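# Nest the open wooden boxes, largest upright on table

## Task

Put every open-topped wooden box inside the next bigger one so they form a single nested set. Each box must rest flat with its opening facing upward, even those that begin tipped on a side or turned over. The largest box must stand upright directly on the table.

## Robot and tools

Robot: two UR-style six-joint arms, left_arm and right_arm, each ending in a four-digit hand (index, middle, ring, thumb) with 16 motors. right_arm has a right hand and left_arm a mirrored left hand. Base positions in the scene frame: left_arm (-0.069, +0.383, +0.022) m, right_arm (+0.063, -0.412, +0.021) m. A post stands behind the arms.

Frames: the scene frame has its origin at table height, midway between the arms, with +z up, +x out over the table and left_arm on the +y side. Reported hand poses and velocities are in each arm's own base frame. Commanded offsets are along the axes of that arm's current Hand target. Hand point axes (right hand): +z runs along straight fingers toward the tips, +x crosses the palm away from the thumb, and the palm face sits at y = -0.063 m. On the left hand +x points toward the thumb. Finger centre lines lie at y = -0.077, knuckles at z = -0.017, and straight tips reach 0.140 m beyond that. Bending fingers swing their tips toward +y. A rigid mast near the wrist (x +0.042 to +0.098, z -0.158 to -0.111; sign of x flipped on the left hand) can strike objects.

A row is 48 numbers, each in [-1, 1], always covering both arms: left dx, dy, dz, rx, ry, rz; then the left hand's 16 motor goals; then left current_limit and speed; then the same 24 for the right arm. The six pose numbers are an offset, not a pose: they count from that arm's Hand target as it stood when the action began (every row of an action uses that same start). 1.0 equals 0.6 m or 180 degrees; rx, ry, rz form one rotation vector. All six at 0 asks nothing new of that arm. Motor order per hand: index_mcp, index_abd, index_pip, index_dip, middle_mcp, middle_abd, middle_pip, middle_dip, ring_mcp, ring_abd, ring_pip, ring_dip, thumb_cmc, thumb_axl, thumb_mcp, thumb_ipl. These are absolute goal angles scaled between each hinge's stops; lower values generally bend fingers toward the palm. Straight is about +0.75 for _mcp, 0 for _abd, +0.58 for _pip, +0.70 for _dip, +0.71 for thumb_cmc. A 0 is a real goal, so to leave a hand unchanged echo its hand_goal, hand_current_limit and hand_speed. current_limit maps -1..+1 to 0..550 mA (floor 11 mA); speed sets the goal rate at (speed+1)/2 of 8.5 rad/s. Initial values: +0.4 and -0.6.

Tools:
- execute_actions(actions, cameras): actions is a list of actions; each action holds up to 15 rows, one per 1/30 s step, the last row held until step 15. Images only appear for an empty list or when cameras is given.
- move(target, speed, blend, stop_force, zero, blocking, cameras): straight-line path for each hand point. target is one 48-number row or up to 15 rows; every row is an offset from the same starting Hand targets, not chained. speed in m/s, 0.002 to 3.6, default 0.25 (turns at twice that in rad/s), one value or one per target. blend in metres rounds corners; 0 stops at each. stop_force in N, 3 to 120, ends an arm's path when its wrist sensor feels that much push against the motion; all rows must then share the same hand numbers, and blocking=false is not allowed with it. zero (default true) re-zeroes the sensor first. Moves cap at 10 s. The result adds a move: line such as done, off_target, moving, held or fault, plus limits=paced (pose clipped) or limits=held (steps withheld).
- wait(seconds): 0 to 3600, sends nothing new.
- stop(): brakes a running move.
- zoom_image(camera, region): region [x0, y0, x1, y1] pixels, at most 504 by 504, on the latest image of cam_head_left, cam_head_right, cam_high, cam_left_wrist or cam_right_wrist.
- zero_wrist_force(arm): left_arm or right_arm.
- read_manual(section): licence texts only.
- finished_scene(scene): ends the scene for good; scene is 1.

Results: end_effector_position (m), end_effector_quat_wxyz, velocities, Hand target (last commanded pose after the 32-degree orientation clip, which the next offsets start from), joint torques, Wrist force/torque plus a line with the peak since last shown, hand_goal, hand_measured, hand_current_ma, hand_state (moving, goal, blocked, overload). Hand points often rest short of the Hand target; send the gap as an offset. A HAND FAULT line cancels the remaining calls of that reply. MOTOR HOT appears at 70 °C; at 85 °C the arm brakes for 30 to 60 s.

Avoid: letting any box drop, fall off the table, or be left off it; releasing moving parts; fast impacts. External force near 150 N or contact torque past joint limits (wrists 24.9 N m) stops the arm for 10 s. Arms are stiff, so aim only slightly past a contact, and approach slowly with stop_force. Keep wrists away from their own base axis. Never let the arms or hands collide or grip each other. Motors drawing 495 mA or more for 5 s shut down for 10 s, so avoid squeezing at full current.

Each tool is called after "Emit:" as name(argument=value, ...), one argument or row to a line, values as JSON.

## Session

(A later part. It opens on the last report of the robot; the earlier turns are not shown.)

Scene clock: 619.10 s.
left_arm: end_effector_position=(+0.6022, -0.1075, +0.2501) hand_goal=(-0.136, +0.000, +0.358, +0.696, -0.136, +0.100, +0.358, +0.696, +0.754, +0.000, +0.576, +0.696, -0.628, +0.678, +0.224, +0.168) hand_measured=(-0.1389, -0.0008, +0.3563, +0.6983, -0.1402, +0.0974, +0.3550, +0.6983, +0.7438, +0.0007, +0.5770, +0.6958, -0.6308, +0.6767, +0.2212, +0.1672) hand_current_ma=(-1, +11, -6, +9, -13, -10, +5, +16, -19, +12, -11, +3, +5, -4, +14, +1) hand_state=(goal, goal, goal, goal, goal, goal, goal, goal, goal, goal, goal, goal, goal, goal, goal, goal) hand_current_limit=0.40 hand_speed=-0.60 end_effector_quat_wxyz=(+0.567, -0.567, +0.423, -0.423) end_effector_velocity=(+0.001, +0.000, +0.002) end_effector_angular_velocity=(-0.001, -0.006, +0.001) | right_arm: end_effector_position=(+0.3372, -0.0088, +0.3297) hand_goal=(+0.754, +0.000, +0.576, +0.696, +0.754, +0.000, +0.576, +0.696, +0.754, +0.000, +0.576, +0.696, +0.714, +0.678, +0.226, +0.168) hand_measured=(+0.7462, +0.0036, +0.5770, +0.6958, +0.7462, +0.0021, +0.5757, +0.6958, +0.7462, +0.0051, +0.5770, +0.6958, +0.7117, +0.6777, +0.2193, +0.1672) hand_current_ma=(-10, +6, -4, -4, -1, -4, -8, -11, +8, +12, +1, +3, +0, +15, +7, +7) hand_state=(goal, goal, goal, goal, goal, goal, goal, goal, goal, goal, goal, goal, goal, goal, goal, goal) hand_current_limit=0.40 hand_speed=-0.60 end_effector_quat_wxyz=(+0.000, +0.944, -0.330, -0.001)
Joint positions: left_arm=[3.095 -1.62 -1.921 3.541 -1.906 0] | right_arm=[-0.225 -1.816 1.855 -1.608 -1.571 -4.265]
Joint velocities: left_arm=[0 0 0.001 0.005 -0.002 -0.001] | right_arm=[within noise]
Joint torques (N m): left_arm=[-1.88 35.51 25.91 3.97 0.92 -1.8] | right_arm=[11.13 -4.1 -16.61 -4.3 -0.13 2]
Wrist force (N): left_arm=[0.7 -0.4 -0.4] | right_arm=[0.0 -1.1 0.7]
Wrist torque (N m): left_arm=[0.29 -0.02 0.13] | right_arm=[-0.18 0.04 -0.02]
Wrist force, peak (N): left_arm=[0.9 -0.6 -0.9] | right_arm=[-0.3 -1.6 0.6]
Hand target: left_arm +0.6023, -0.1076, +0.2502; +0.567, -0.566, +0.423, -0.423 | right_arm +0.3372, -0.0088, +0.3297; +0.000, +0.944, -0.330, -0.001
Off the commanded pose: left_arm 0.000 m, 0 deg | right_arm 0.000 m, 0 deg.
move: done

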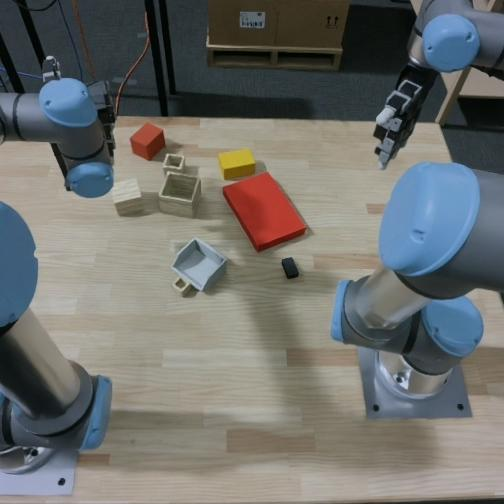

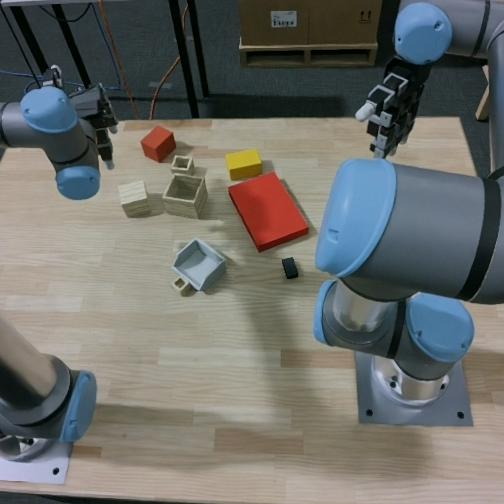

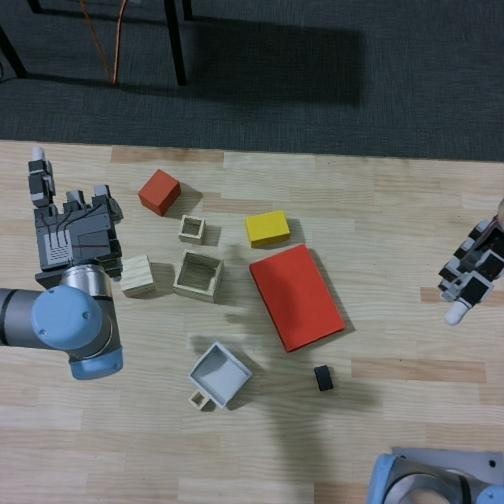

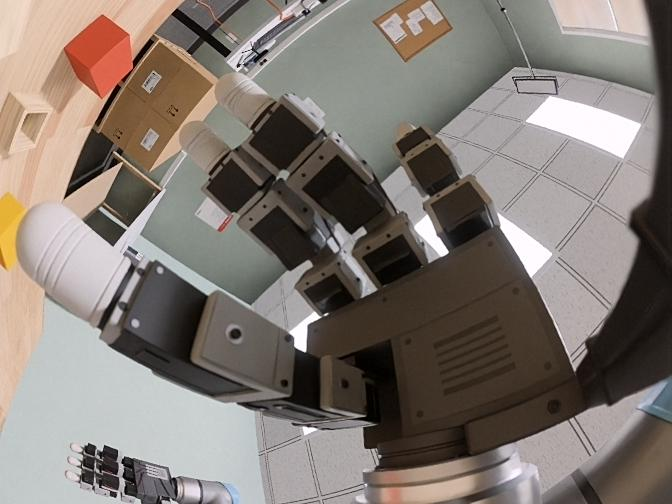

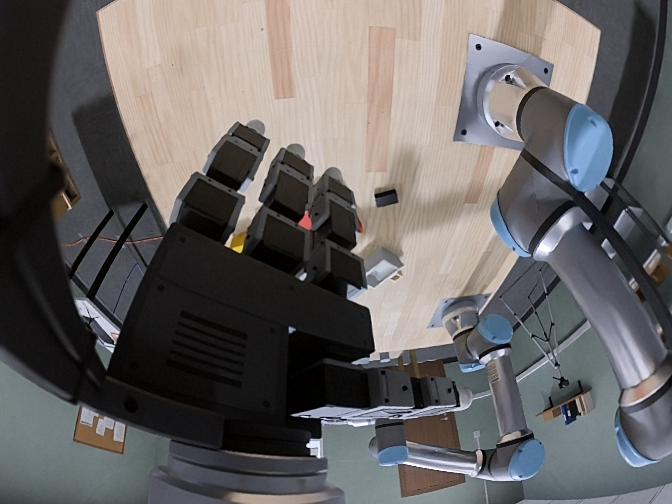

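Emit:
move(
  target=[0,0.1817,0,0,0,0,-0.137,0,0.3577,0.6957,-0.137,0.1,0.3577,0.6957,0.754,0,0.576,0.696,-0.6286,0.678,0.2247,0.1676,0.4,-0.6,0,0,0,0,0,0,0.754,0,0.576,0.696,0.754,0,0.576,0.696,0.754,0,0.576,0.696,0.714,0.678,0.226,0.168,0.4,-0.6],
  speed=0.2,
  cameras=["all"],
)

Emit:
zoom_image(
  camera="cam_left_wrist",
  region=[0, 40, 300, 290],
)

Emit:
zoom_image(
  camera="cam_head_left",
  region=[40, 90, 220, 270],
)

Emit:
zoom_image(
  camera="cam_high",
  region=[0, 130, 240, 370],
)

Scene clock: 628.77 s.
left_arm: end_effector_position=(+0.6024, -0.1075, +0.1412) hand_goal=(-0.136, +0.000, +0.358, +0.696, -0.136, +0.100, +0.358, +0.696, +0.754, +0.000, +0.576, +0.696, -0.628, +0.678, +0.224, +0.168) hand_measured=(-0.1414, -0.0008, +0.3563, +0.6983, -0.1414, +0.0959, +0.3563, +0.6996, +0.7414, -0.0008, +0.5757, +0.6958, -0.6295, +0.6767, +0.2212, +0.1681) hand_current_ma=(-16, +10, -13, +8, -6, +1, +7, -3, -5, +7, -1, -12, +0, +0, +2, -20) hand_state=(goal, goal, goal, goal, goal, goal, goal, goal, goal, goal, goal, goal, goal, goal, goal, goal) hand_current_limit=0.40 hand_speed=-0.60 end_effector_quat_wxyz=(+0.567, -0.566, +0.423, -0.423) | right_arm: end_effector_position=(+0.3372, -0.0088, +0.3297) hand_goal=(+0.754, +0.000, +0.576, +0.696, +0.754, +0.000, +0.576, +0.696, +0.754, +0.000, +0.576, +0.696, +0.714, +0.678, +0.226, +0.168) hand_measured=(+0.7450, +0.0036, +0.5770, +0.6958, +0.7462, +0.0021, +0.5770, +0.6958, +0.7462, +0.0036, +0.5770, +0.6958, +0.7117, +0.6777, +0.2203, +0.1681) hand_current_ma=(+6, +0, -12, -12, -1, -3, +5, -10, +5, +5, -3, +4, -6, +14, +4, +9) hand_state=(goal, goal, goal, goal, goal, goal, goal, goal, goal, goal, goal, goal, goal, goal, goal, goal) hand_current_limit=0.40 hand_speed=-0.60 end_effector_quat_wxyz=(+0.000, +0.944, -0.330, -0.001)
Joint positions: left_arm=[3.095 -1.768 -2.077 3.846 -1.906 0] | right_arm=[-0.225 -1.816 1.855 -1.608 -1.571 -4.265]
Joint torques (N m): left_arm=[-1.78 30.72 19.08 3.82 0.94 2.24] | right_arm=[11.29 -4.5 -15.78 -4.29 -0.34 2.1]
Wrist force (N): left_arm=[0.8 -0.8 0.1] | right_arm=[0.1 -1.3 0.3]
Wrist torque (N m): left_arm=[0.18 0.00 0.08] | right_arm=[-0.17 0.03 -0.02]
Wrist force, peak (N): left_arm=[0.4 -2.9 0.1] | right_arm=[-0.1 -1.6 0.5]
Hand target: left_arm +0.6024, -0.1076, +0.1412; +0.567, -0.566, +0.423, -0.423 | right_arm +0.3372, -0.0088, +0.3297; +0.000, +0.944, -0.330, -0.001
Off the commanded pose: left_arm 0.000 m, 0 deg | right_arm 0.000 m, 0 deg.
move: done

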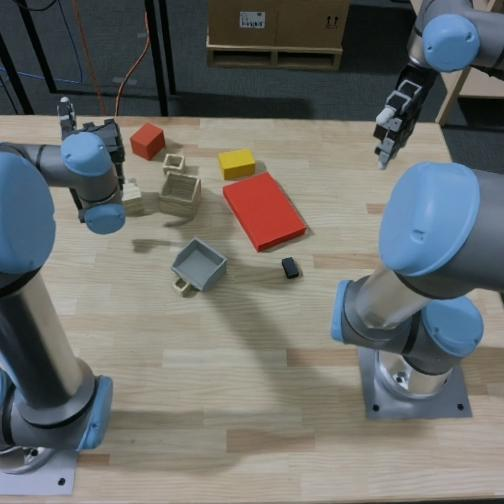

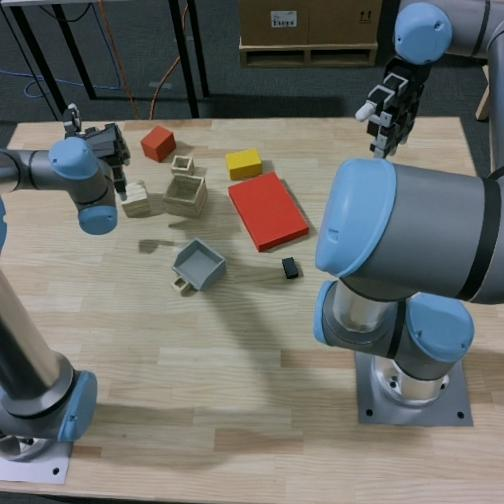

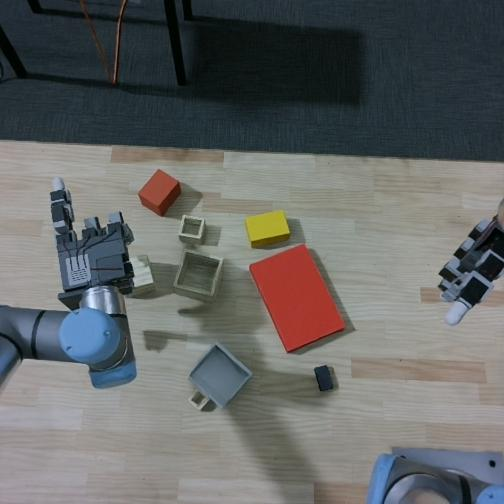

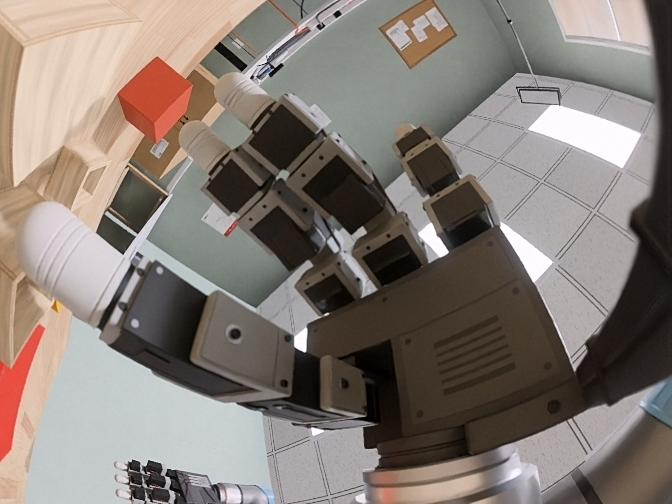

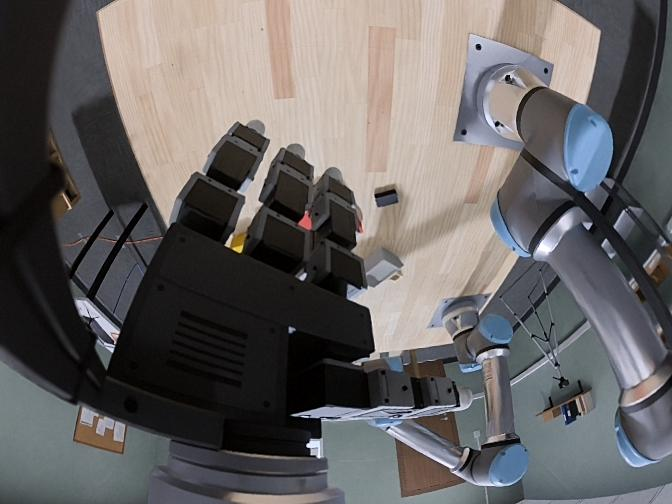

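Scaled by 1.680 from the camera's image (finer frame: 960x720).

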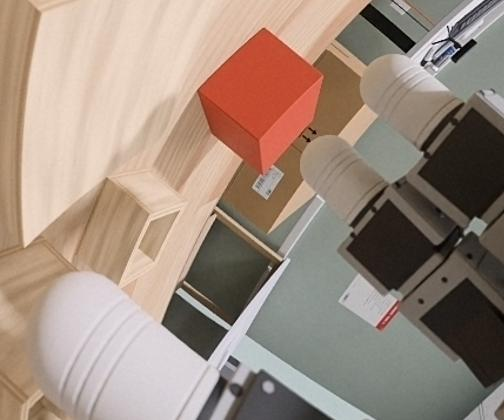

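Scaled by 2.800 from the camera's image (finer frame: 720x720).

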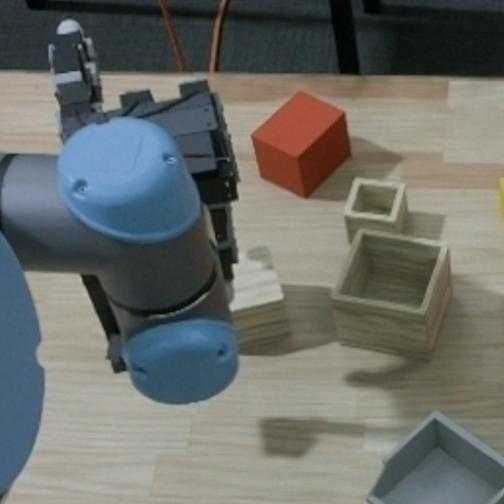

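Scaled by 2.100 from the camera's image (finer frame: 720x720).

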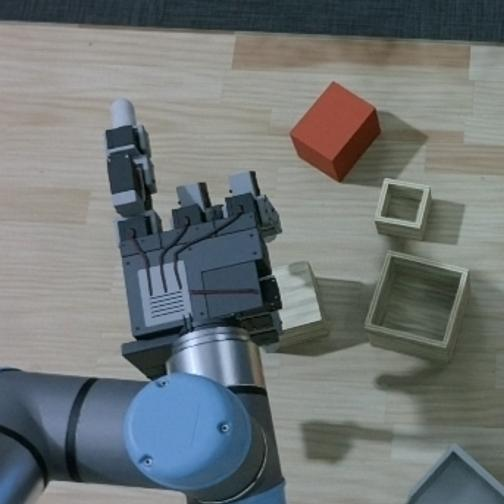

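Emit:
zoom_image(
  camera="cam_left_wrist",
  region=[0, 0, 180, 190],
)

Scaled by 2.653 from the camera's image (finer frame: 960x720).

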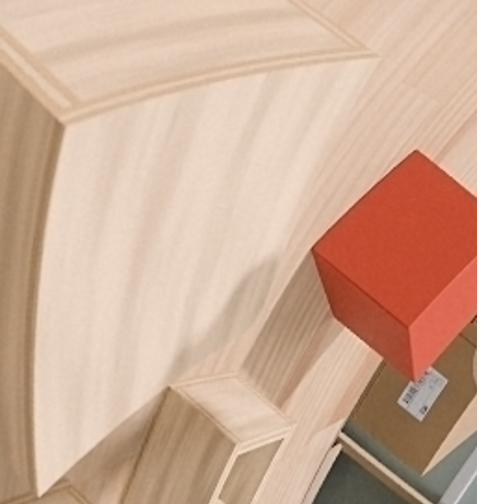

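Emit:
move(
  target=[-0.0018,0,0.0138,0,-0.0106,0,-0.137,0,0.3577,0.6957,-0.137,0.1,0.3577,0.6957,0.754,0,0.576,0.696,-0.6286,0.678,0.3146,0.1676,0.4,-0.6,0,0,0,0,0,0,0.754,0,0.576,0.696,0.754,0,0.576,0.696,0.754,0,0.576,0.696,0.714,0.678,0.226,0.168,0.4,-0.6],
  speed=0.1,
)

Emit:
move(
  target=[0,0.0833,0,0,0,0,-0.137,0,0.3577,0.6957,-0.137,0.1,0.3577,0.6957,0.754,0,0.576,0.696,-0.6286,0.678,0.3146,0.1676,0.4,-0.6,0,0,0,0,0,0,0.754,0,0.576,0.696,0.754,0,0.576,0.696,0.754,0,0.576,0.696,0.714,0.678,0.226,0.168,0.4,-0.6],
  speed=0.1,
  stop_force=6,
  cameras=["all"],
)

Emit:
zoom_image(
  camera="cam_left_wrist",
  region=[0, 0, 300, 300],
)

Emit:
zoom_image(
  camera="cam_head_left",
  region=[60, 120, 200, 260],
)

Scene clock: 659.83 s.
left_arm: end_effector_position=(+0.6100, -0.1043, +0.1411) hand_goal=(-0.136, +0.000, +0.358, +0.696, -0.136, +0.100, +0.358, +0.696, +0.754, +0.000, +0.576, +0.696, -0.628, +0.678, +0.314, +0.168) hand_measured=(-0.1402, +0.0007, +0.3563, +0.6983, -0.1402, +0.0959, +0.3563, +0.6983, +0.7414, -0.0008, +0.5770, +0.6958, -0.6283, +0.6767, +0.3123, +0.1691) hand_current_ma=(-9, +11, +15, +1, -9, +8, +1, +5, -16, +7, +2, -1, +10, +0, +17, -10) hand_state=(goal, goal, goal, goal, goal, goal, goal, goal, goal, goal, goal, goal, goal, goal, goal, goal) hand_current_limit=0.40 hand_speed=-0.60 end_effector_quat_wxyz=(+0.574, -0.573, +0.413, -0.414) | right_arm: end_effector_position=(+0.3372, -0.0088, +0.3297) hand_goal=(+0.754, +0.000, +0.576, +0.696, +0.754, +0.000, +0.576, +0.696, +0.754, +0.000, +0.576, +0.696, +0.714, +0.678, +0.226, +0.168) hand_measured=(+0.7462, +0.0036, +0.5770, +0.6958, +0.7462, +0.0021, +0.5770, +0.6958, +0.7450, +0.0051, +0.5770, +0.6958, +0.7117, +0.6777, +0.2193, +0.1681) hand_current_ma=(+8, +6, +10, -3, +1, +1, -1, -9, +5, +12, +4, +2, +0, +7, +9, +12) hand_state=(goal, goal, goal, goal, goal, goal, goal, goal, goal, goal, goal, goal, goal, goal, goal, goal) hand_current_limit=0.40 hand_speed=-0.60 end_effector_quat_wxyz=(+0.000, +0.944, -0.330, -0.001)
Joint positions: left_arm=[3.085 -1.79 -2.049 3.839 -1.949 0] | right_arm=[-0.225 -1.816 1.855 -1.608 -1.571 -4.265]
Joint torques (N m): left_arm=[10.27 40.84 13.03 4.09 1.21 2.38] | right_arm=[10.82 -4.43 -16.06 -4.3 -0.32 2.05]
Wrist force (N): left_arm=[0.5 -0.9 0.0] | right_arm=[-0.1 -1.2 0.6]
Wrist torque (N m): left_arm=[0.19 0.03 0.05] | right_arm=[-0.18 0.05 -0.03]
Wrist force, peak (N): left_arm=[0.9 -1.2 -0.4] | right_arm=[-0.2 -1.6 0.4]
Hand target: left_arm +0.6100, -0.1042, +0.1412; +0.574, -0.573, +0.413, -0.414 | right_arm +0.3372, -0.0088, +0.3297; +0.000, +0.944, -0.330, -0.001
Off the commanded pose: left_arm 0.000 m, 0 deg | right_arm 0.000 m, 0 deg.
move: done

Scene clock: 661.50 s.
left_arm: end_effector_position=(+0.6101, -0.1042, +0.0913) hand_goal=(-0.136, +0.000, +0.358, +0.696, -0.136, +0.100, +0.358, +0.696, +0.754, +0.000, +0.576, +0.696, -0.628, +0.678, +0.314, +0.168) hand_measured=(-0.1402, -0.0008, +0.3550, +0.6983, -0.1414, +0.0959, +0.3563, +0.6996, +0.7426, -0.0008, +0.5770, +0.6958, -0.6283, +0.6777, +0.3133, +0.1691) hand_current_ma=(-11, +14, -2, -6, -27, -12, +2, +1, -15, +4, -6, +2, +4, -3, +13, -18) hand_state=(goal, goal, goal, goal, goal, goal, goal, goal, goal, goal, goal, goal, goal, goal, goal, goal) hand_current_limit=0.40 hand_speed=-0.60 end_effector_quat_wxyz=(+0.574, -0.573, +0.413, -0.414) | right_arm: end_effector_position=(+0.3372, -0.0088, +0.3297) hand_goal=(+0.754, +0.000, +0.576, +0.696, +0.754, +0.000, +0.576, +0.696, +0.754, +0.000, +0.576, +0.696, +0.714, +0.678, +0.226, +0.168) hand_measured=(+0.7450, +0.0021, +0.5770, +0.6971, +0.7462, +0.0021, +0.5770, +0.6958, +0.7462, +0.0051, +0.5770, +0.6958, +0.7117, +0.6777, +0.2193, +0.1681) hand_current_ma=(-7, -2, +0, -9, +4, -8, -5, -8, +2, +14, +9, +12, +1, +6, +5, +8) hand_state=(goal, goal, goal, goal, goal, goal, goal, goal, goal, goal, goal, goal, goal, goal, goal, goal) hand_current_limit=0.40 hand_speed=-0.60 end_effector_quat_wxyz=(+0.000, +0.944, -0.330, -0.001)
Joint positions: left_arm=[3.085 -1.883 -2.096 3.98 -1.949 0] | right_arm=[-0.225 -1.816 1.855 -1.608 -1.571 -4.265]
Joint torques (N m): left_arm=[-3.09 43.02 25.52 4.01 -2.3 2.26] | right_arm=[11.3 -4.64 -15.98 -4.3 -0.34 1.96]
Wrist force (N): left_arm=[0.6 -0.5 -0.1] | right_arm=[-0.3 -1.2 0.6]
Wrist torque (N m): left_arm=[0.25 0.01 0.06] | right_arm=[-0.18 0.07 -0.05]
Wrist force, peak (N): left_arm=[0.6 -2.3 0.1] | right_arm=[-0.4 -1.7 0.7]
Hand target: left_arm +0.6101, -0.1042, +0.0913; +0.574, -0.573, +0.413, -0.414 | right_arm +0.3372, -0.0088, +0.3297; +0.000, +0.944, -0.330, -0.001
Off the commanded pose: left_arm 0.000 m, 0 deg | right_arm 0.000 m, 0 deg.
move: done

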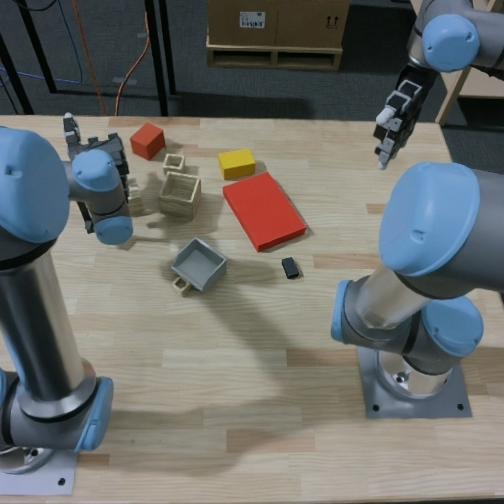

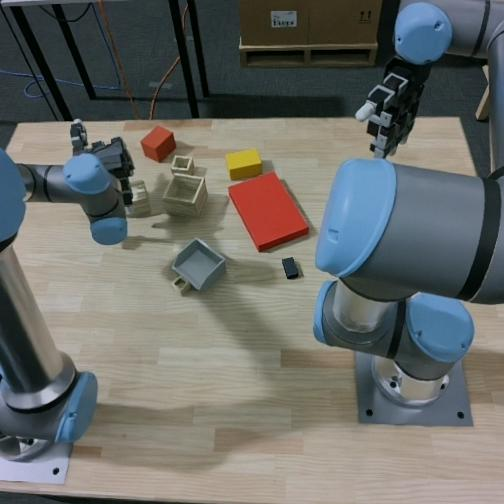

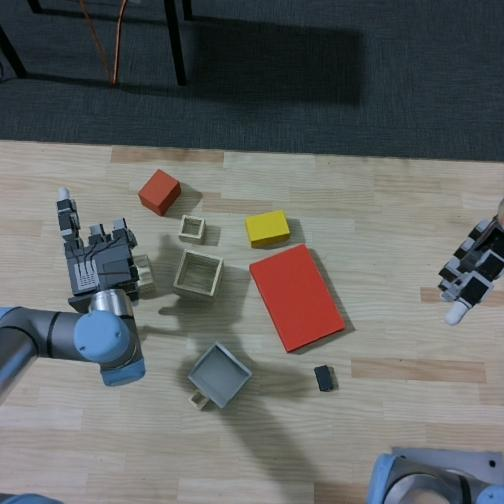

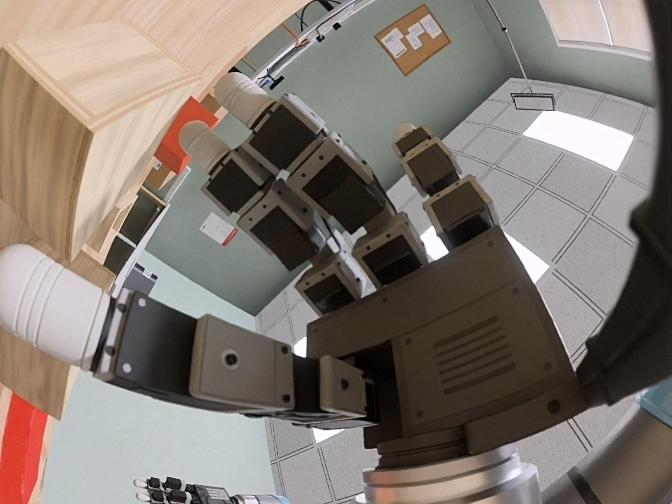

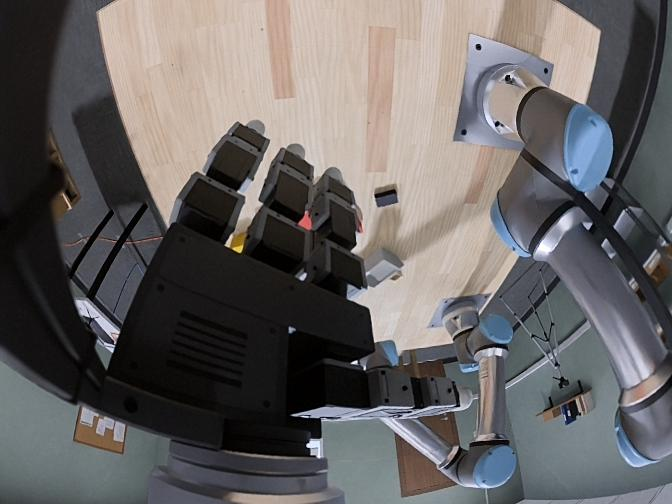

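Scaled by 1.680 from the camera's image (finer frame: 960x720).

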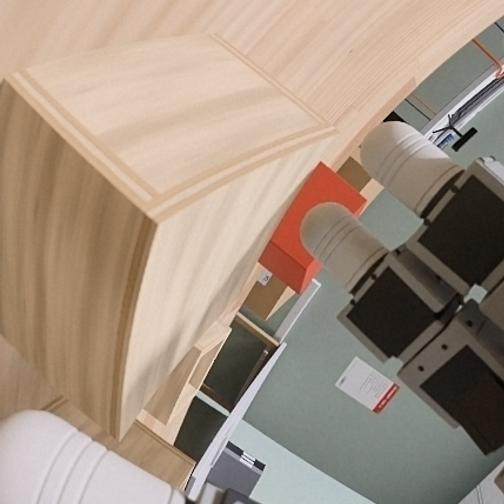

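Scaled by 3.600 from the camera's image (finer frame: 720x720).

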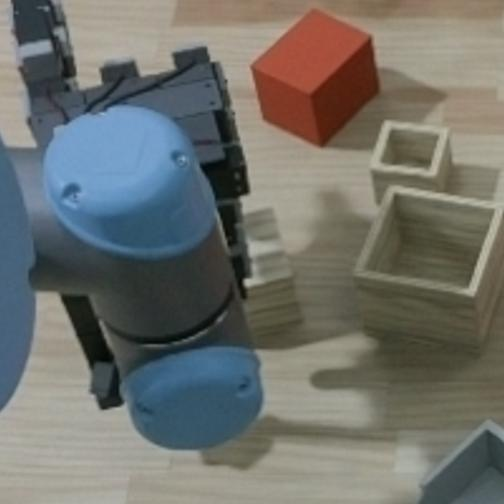

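Emit:
zoom_image(
  camera="cam_left_wrist",
  region=[150, 40, 300, 200],
)

Emit:
zoom_image(
  camera="cam_left_wrist",
  region=[360, 80, 520, 260],
)

Emit:
zoom_image(
  camera="cam_left_wrist",
  region=[0, 200, 140, 400],
)

Scaled by 3.150 from the camera's image (finer frame: 960x720).

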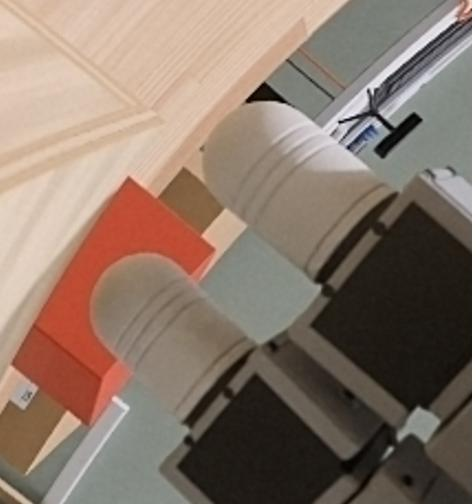

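Scaled by 2.800 from the camera's image (finer frame: 960x720).

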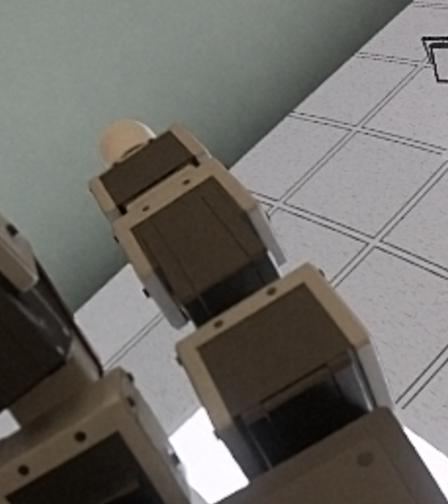

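Scaled by 2.520 from the camera's image (finer frame: 960x720).

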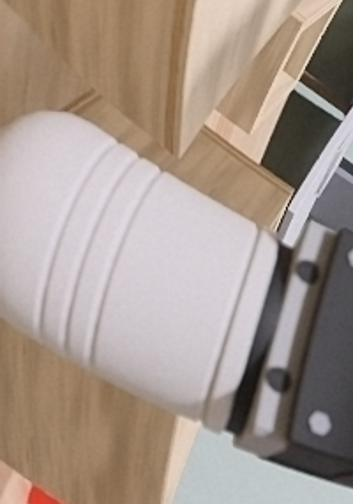

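Emit:
move(
  target=[0,0,0.0067,0,0,0,-0.137,0,0.3577,0.6957,-0.137,0.1,0.3577,0.6957,0.754,0,0.576,0.696,-0.6286,0.678,0.3146,0.1676,0.4,-0.6,0,0,0,0,0,0,0.754,0,0.576,0.696,0.754,0,0.576,0.696,0.754,0,0.576,0.696,0.714,0.678,0.226,0.168,0.4,-0.6],
  speed=0.05,
)

Emit:
move(
  target=[0,0.0667,0,0,0,0,-0.137,0,0.3577,0.6957,-0.137,0.1,0.3577,0.6957,0.754,0,0.576,0.696,-0.6286,0.678,0.3146,0.1676,0.4,-0.6,0,0,0,0,0,0,0.754,0,0.576,0.696,0.754,0,0.576,0.696,0.754,0,0.576,0.696,0.714,0.678,0.226,0.168,0.4,-0.6],
  speed=0.03,
  stop_force=4,
  cameras=["all"],
)

Emit:
zoom_image(
  camera="cam_left_wrist",
  region=[0, 50, 300, 350],
)

Scene clock: 717.80 s.
left_arm: end_effector_position=(+0.6139, -0.1029, +0.0911) hand_goal=(-0.136, +0.000, +0.358, +0.696, -0.136, +0.100, +0.358, +0.696, +0.754, +0.000, +0.576, +0.696, -0.628, +0.678, +0.314, +0.168) hand_measured=(-0.1402, +0.0007, +0.3563, +0.6983, -0.1414, +0.0959, +0.3563, +0.6996, +0.7414, -0.0008, +0.5770, +0.6958, -0.6270, +0.6777, +0.3133, +0.1681) hand_current_ma=(-13, +11, -10, -6, -11, +7, +12, +0, -5, +6, -14, -1, -3, +9, +0, -3) hand_state=(goal, goal, goal, goal, goal, goal, goal, goal, goal, goal, goal, goal, goal, goal, goal, goal) hand_current_limit=0.40 hand_speed=-0.60 end_effector_quat_wxyz=(+0.574, -0.573, +0.413, -0.414) | right_arm: end_effector_position=(+0.3372, -0.0088, +0.3297) hand_goal=(+0.754, +0.000, +0.576, +0.696, +0.754, +0.000, +0.576, +0.696, +0.754, +0.000, +0.576, +0.696, +0.714, +0.678, +0.226, +0.168) hand_measured=(+0.7462, +0.0021, +0.5757, +0.6958, +0.7462, +0.0021, +0.5770, +0.6958, +0.7462, +0.0036, +0.5770, +0.6958, +0.7117, +0.6767, +0.2203, +0.1681) hand_current_ma=(-5, -1, -3, -5, +3, -5, +2, +7, +15, +14, +0, +4, +2, +8, +8, +7) hand_state=(goal, goal, goal, goal, goal, goal, goal, goal, goal, goal, goal, goal, goal, goal, goal, goal) hand_current_limit=0.40 hand_speed=-0.60 end_effector_quat_wxyz=(+0.000, +0.944, -0.330, -0.001)
Joint positions: left_arm=[3.089 -1.889 -2.087 3.977 -1.945 0] | right_arm=[-0.225 -1.816 1.855 -1.608 -1.571 -4.265]
Joint torques (N m): left_arm=[-6.56 43.11 8.46 3.35 -2.2 2.32] | right_arm=[11.52 -4.12 -16.41 -4.31 -0.22 2.08]
Wrist force (N): left_arm=[0.5 -0.6 0.1] | right_arm=[-0.1 -1.1 0.7]
Wrist torque (N m): left_arm=[0.23 0.03 0.05] | right_arm=[-0.18 0.04 -0.03]
Wrist force, peak (N): left_arm=[0.9 -0.8 -0.3] | right_arm=[-0.1 -1.5 0.6]
Hand target: left_arm +0.6139, -0.1029, +0.0913; +0.574, -0.573, +0.413, -0.414 | right_arm +0.3372, -0.0088, +0.3297; +0.000, +0.944, -0.330, -0.001
Off the commanded pose: left_arm 0.000 m, 0 deg | right_arm 0.000 m, 0 deg.
move: done

Scene clock: 720.30 s.
left_arm: end_effector_position=(+0.6139, -0.1029, +0.0512) hand_goal=(-0.136, +0.000, +0.358, +0.696, -0.136, +0.100, +0.358, +0.696, +0.754, +0.000, +0.576, +0.696, -0.628, +0.678, +0.314, +0.168) hand_measured=(-0.1402, +0.0007, +0.3563, +0.6983, -0.1414, +0.0959, +0.3550, +0.6983, +0.7414, +0.0007, +0.5770, +0.6958, -0.6270, +0.6777, +0.3123, +0.1681) hand_current_ma=(-6, +3, -1, +0, -18, +2, +7, -4, -23, +5, -6, -7, +2, -3, +8, -10) hand_state=(goal, goal, goal, goal, goal, goal, goal, goal, goal, goal, goal, goal, goal, goal, goal, goal) hand_current_limit=0.40 hand_speed=-0.60 end_effector_quat_wxyz=(+0.574, -0.573, +0.413, -0.414) | right_arm: end_effector_position=(+0.3372, -0.0088, +0.3297) hand_goal=(+0.754, +0.000, +0.576, +0.696, +0.754, +0.000, +0.576, +0.696, +0.754, +0.000, +0.576, +0.696, +0.714, +0.678, +0.226, +0.168) hand_measured=(+0.7462, +0.0036, +0.5770, +0.6958, +0.7462, +0.0007, +0.5770, +0.6958, +0.7462, +0.0036, +0.5770, +0.6958, +0.7117, +0.6767, +0.2203, +0.1672) hand_current_ma=(-1, -4, +3, -12, -1, -7, -8, -6, +13, +10, +0, -1, +10, +8, +2, +8) hand_state=(goal, goal, goal, goal, goal, goal, goal, goal, goal, goal, goal, goal, goal, goal, goal, goal) hand_current_limit=0.40 hand_speed=-0.60 end_effector_quat_wxyz=(+0.000, +0.944, -0.330, -0.001)
Joint positions: left_arm=[3.089 -1.973 -2.113 4.088 -1.945 0] | right_arm=[-0.225 -1.816 1.855 -1.608 -1.571 -4.265]
Joint torques (N m): left_arm=[-9.82 44.17 22.81 -0.44 -2.49 -1.22] | right_arm=[10.94 -4.27 -16.39 -4.34 -0.33 2.1]
Wrist force (N): left_arm=[0.8 -0.5 0.0] | right_arm=[0.0 -1.1 0.8]
Wrist torque (N m): left_arm=[0.25 -0.02 0.06] | right_arm=[-0.19 0.03 -0.02]
Wrist force, peak (N): left_arm=[1.1 -0.8 -0.1] | right_arm=[-0.3 -1.6 0.5]
Hand target: left_arm +0.6139, -0.1029, +0.0512; +0.574, -0.573, +0.413, -0.414 | right_arm +0.3372, -0.0088, +0.3297; +0.000, +0.944, -0.330, -0.001
Off the commanded pose: left_arm 0.000 m, 0 deg | right_arm 0.000 m, 0 deg.
move: done

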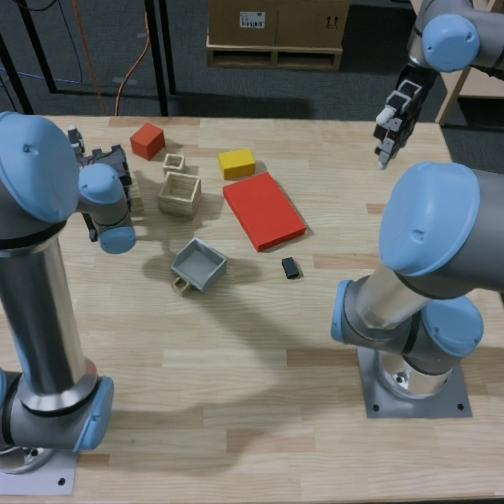

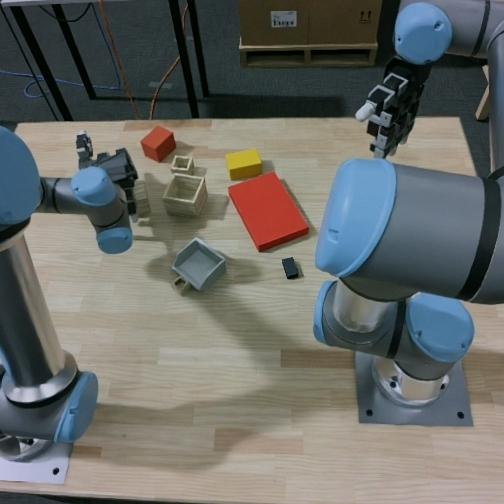

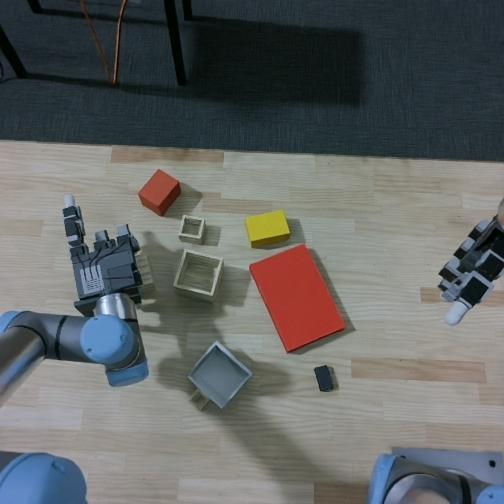

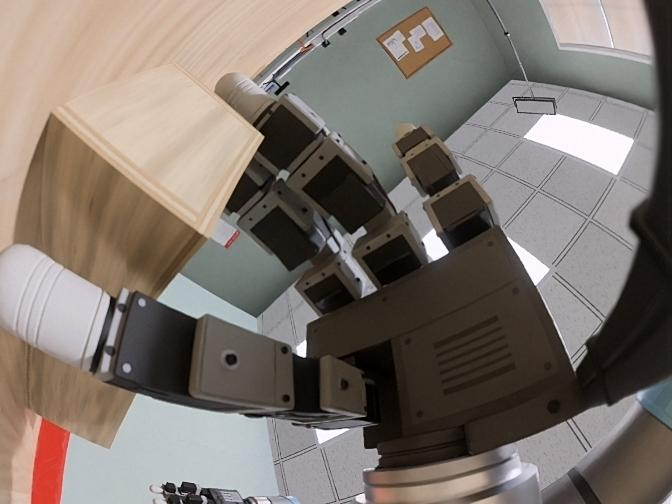

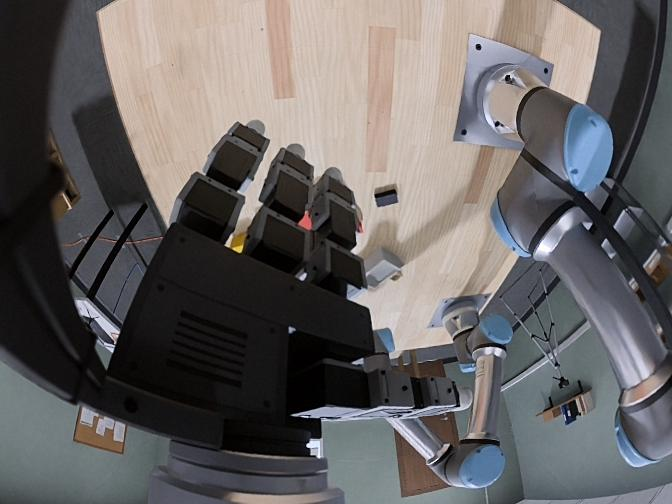

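Scaled by 1.680 from the camera's image (finer frame: 960x720).

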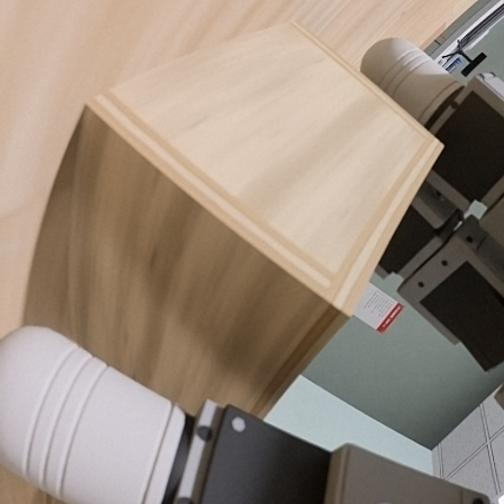

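Emit:
move(
  target=[0,0,0,0,0,0,-0.233,0,0.3577,0.6957,-0.233,0.1,0.3577,0.6957,0.754,0,0.576,0.696,-0.6286,0.678,0.2247,0.1676,0.4,-0.9,0,0,0,0,0,0,0.754,0,0.576,0.696,0.754,0,0.576,0.696,0.754,0,0.576,0.696,0.714,0.678,0.226,0.168,0.4,-0.6],
  speed=0.05,
  cameras=["cam_left_wrist","cam_high"],
)

Emit:
zoom_image(
  camera="cam_left_wrist",
  region=[0, 50, 300, 350],
)

Scene clock: 725.93 s.
left_arm: end_effector_position=(+0.6139, -0.1029, +0.0512) hand_goal=(-0.232, +0.000, +0.358, +0.696, -0.232, +0.100, +0.358, +0.696, +0.754, +0.000, +0.576, +0.696, -0.628, +0.678, +0.224, +0.168) hand_measured=(-0.2354, +0.0007, +0.3563, +0.6983, -0.2342, +0.0959, +0.3576, +0.6983, +0.7414, -0.0008, +0.5770, +0.6958, -0.6270, +0.6777, +0.2272, +0.1681) hand_current_ma=(-19, +17, -15, +4, -12, +7, +10, +3, -7, +8, +6, +4, +11, +0, -15, +4) hand_state=(goal, goal, goal, goal, goal, goal, goal, goal, goal, goal, goal, goal, goal, goal, goal, goal) hand_current_limit=0.40 hand_speed=-0.90 end_effector_quat_wxyz=(+0.574, -0.573, +0.413, -0.414) | right_arm: end_effector_position=(+0.3372, -0.0088, +0.3297) hand_goal=(+0.754, +0.000, +0.576, +0.696, +0.754, +0.000, +0.576, +0.696, +0.754, +0.000, +0.576, +0.696, +0.714, +0.678, +0.226, +0.168) hand_measured=(+0.7462, +0.0021, +0.5770, +0.6958, +0.7450, +0.0021, +0.5757, +0.6958, +0.7462, +0.0036, +0.5770, +0.6958, +0.7117, +0.6767, +0.2203, +0.1672) hand_current_ma=(-8, -2, +0, -8, +3, +3, -4, -2, +16, +0, +0, +4, +8, +4, +2, +11) hand_state=(goal, goal, goal, goal, goal, goal, goal, goal, goal, goal, goal, goal, goal, goal, goal, goal) hand_current_limit=0.40 hand_speed=-0.60 end_effector_quat_wxyz=(+0.000, +0.944, -0.330, -0.001)
Joint positions: left_arm=[3.089 -1.973 -2.113 4.088 -1.945 0] | right_arm=[-0.225 -1.816 1.855 -1.608 -1.571 -4.265]
Joint torques (N m): left_arm=[-8.46 45.55 22.17 -0.13 -2.41 -2.11] | right_arm=[11.11 -3.89 -16.3 -4.34 -0.27 2.07]
Wrist force (N): left_arm=[0.4 -0.8 0.1] | right_arm=[-0.4 -1.3 0.6]
Wrist torque (N m): left_arm=[0.21 0.03 0.04] | right_arm=[-0.20 0.09 -0.06]
Wrist force, peak (N): left_arm=[0.9 -0.9 0.0] | right_arm=[-0.4 -1.7 0.9]
Hand target: left_arm +0.6139, -0.1029, +0.0512; +0.574, -0.573, +0.413, -0.414 | right_arm +0.3372, -0.0088, +0.3297; +0.000, +0.944, -0.330, -0.001
Off the commanded pose: left_arm 0.000 m, 0 deg | right_arm 0.000 m, 0 deg.
move: done
Images, in order (width x height): cam_high 504x504, cam_left_wrist 672x504.

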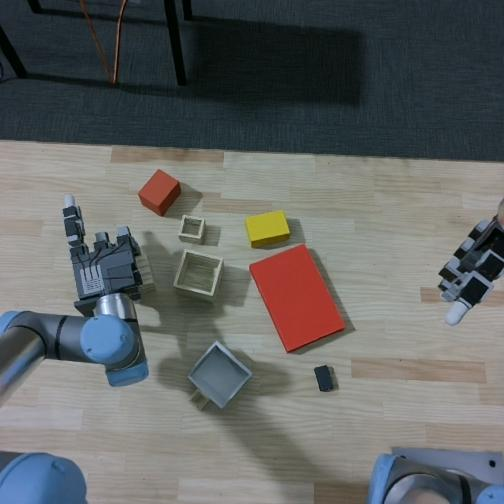

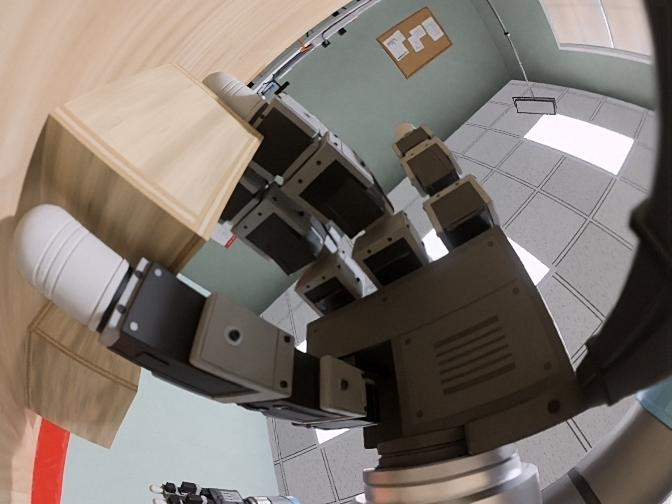

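Scaled by 1.680 from the camera's image (finer frame: 960x720).

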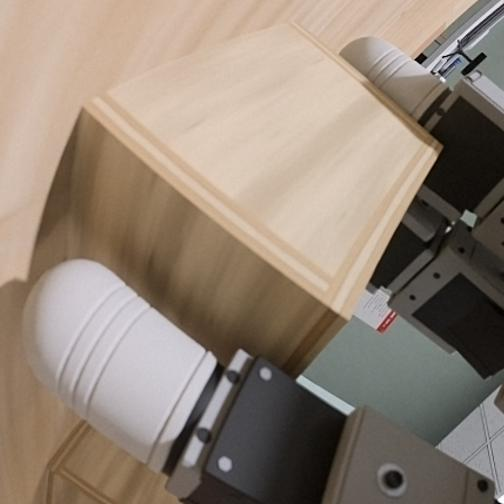

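Emit:
move(
  target=[0,0,0,0,0,0,-0.342,0,0.3577,0.6957,-0.342,0.1,0.3577,0.6957,0.754,0,0.576,0.696,-0.6286,0.678,0.2247,0.1676,0.4,-0.9,0,0,0,0,0,0,0.754,0,0.576,0.696,0.754,0,0.576,0.696,0.754,0,0.576,0.696,0.714,0.678,0.226,0.168,0.4,-0.6],
  speed=0.05,
  cameras=["cam_left_wrist","cam_high"],
)

Emit:
zoom_image(
  camera="cam_left_wrist",
  region=[0, 50, 300, 350],
)

Scene clock: 732.17 s.
left_arm: end_effector_position=(+0.6139, -0.1029, +0.0512) hand_goal=(-0.342, +0.000, +0.358, +0.696, -0.342, +0.100, +0.358, +0.696, +0.754, +0.000, +0.576, +0.696, -0.628, +0.678, +0.224, +0.168) hand_measured=(-0.2957, +0.0007, +0.3678, +0.6996, -0.2933, +0.0959, +0.3691, +0.6996, +0.7426, +0.0007, +0.5770, +0.6958, -0.6308, +0.6777, +0.2381, +0.1729) hand_current_ma=(+87, +17, +5, +4, +72, -2, +15, +2, -1, +7, +8, -3, +4, -1, +30, -4) hand_state=(blocked, goal, goal, goal, blocked, goal, goal, goal, goal, goal, goal, goal, goal, goal, goal, goal) hand_current_limit=0.40 hand_speed=-0.90 end_effector_quat_wxyz=(+0.574, -0.573, +0.413, -0.414) | right_arm: end_effector_position=(+0.3372, -0.0088, +0.3297) hand_goal=(+0.754, +0.000, +0.576, +0.696, +0.754, +0.000, +0.576, +0.696, +0.754, +0.000, +0.576, +0.696, +0.714, +0.678, +0.226, +0.168) hand_measured=(+0.7462, +0.0036, +0.5770, +0.6958, +0.7462, +0.0021, +0.5770, +0.6958, +0.7474, +0.0036, +0.5782, +0.6958, +0.7117, +0.6777, +0.2203, +0.1672) hand_current_ma=(-3, -4, -2, -10, +1, +0, -1, -11, -3, +13, +4, +7, +4, +7, +13, +11) hand_state=(goal, goal, goal, goal, goal, goal, goal, goal, goal, goal, goal, goal, goal, goal, goal, goal) hand_current_limit=0.40 hand_speed=-0.60 end_effector_quat_wxyz=(+0.000, +0.944, -0.330, -0.001)
Joint positions: left_arm=[3.089 -1.973 -2.113 4.088 -1.945 0] | right_arm=[-0.225 -1.816 1.855 -1.608 -1.571 -4.265]
Joint torques (N m): left_arm=[-8.27 44.03 21.59 -0.17 -2.42 -1.69] | right_arm=[10.78 -4.18 -16.56 -4.23 -0.35 2.03]
Wrist force (N): left_arm=[0.6 -2.2 0.9] | right_arm=[-0.1 -1.3 0.7]
Wrist torque (N m): left_arm=[0.15 0.00 0.03] | right_arm=[-0.21 0.05 -0.03]
Wrist force, peak (N): left_arm=[0.8 -2.6 0.6] | right_arm=[-0.2 -1.6 0.6]
Hand target: left_arm +0.6139, -0.1029, +0.0512; +0.574, -0.573, +0.413, -0.414 | right_arm +0.3372, -0.0088, +0.3297; +0.000, +0.944, -0.330, -0.001
Off the commanded pose: left_arm 0.000 m, 0 deg | right_arm 0.000 m, 0 deg.
move: done
Images, in order (width x height): cam_high 504x504, cam_left_wrist 672x504.

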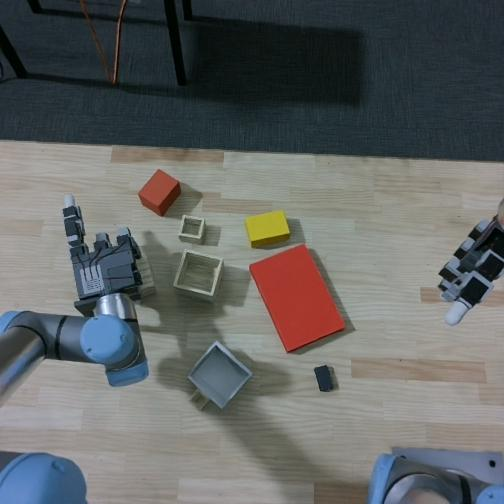

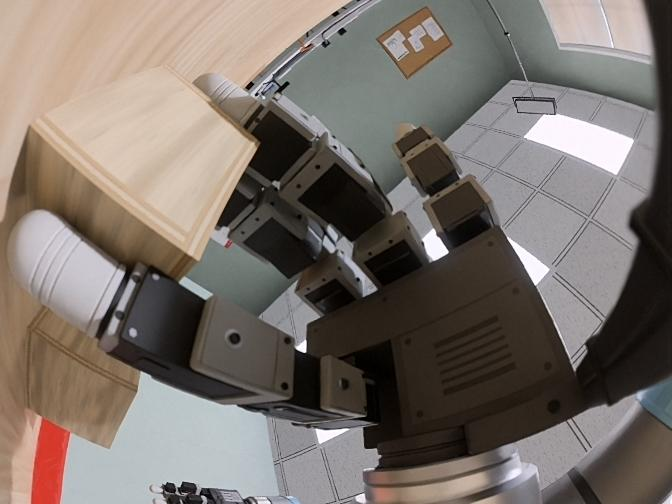

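Scaled by 1.680 from the camera's image (finer frame: 960x720).

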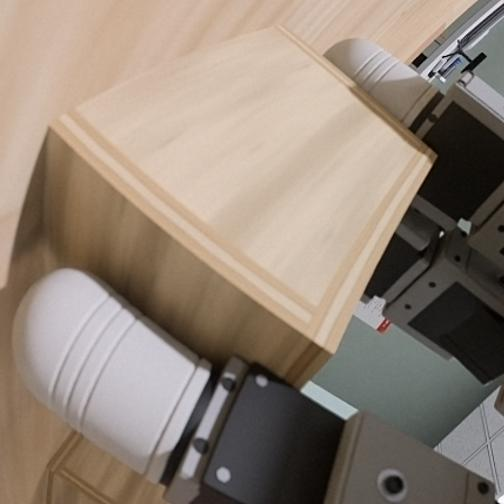

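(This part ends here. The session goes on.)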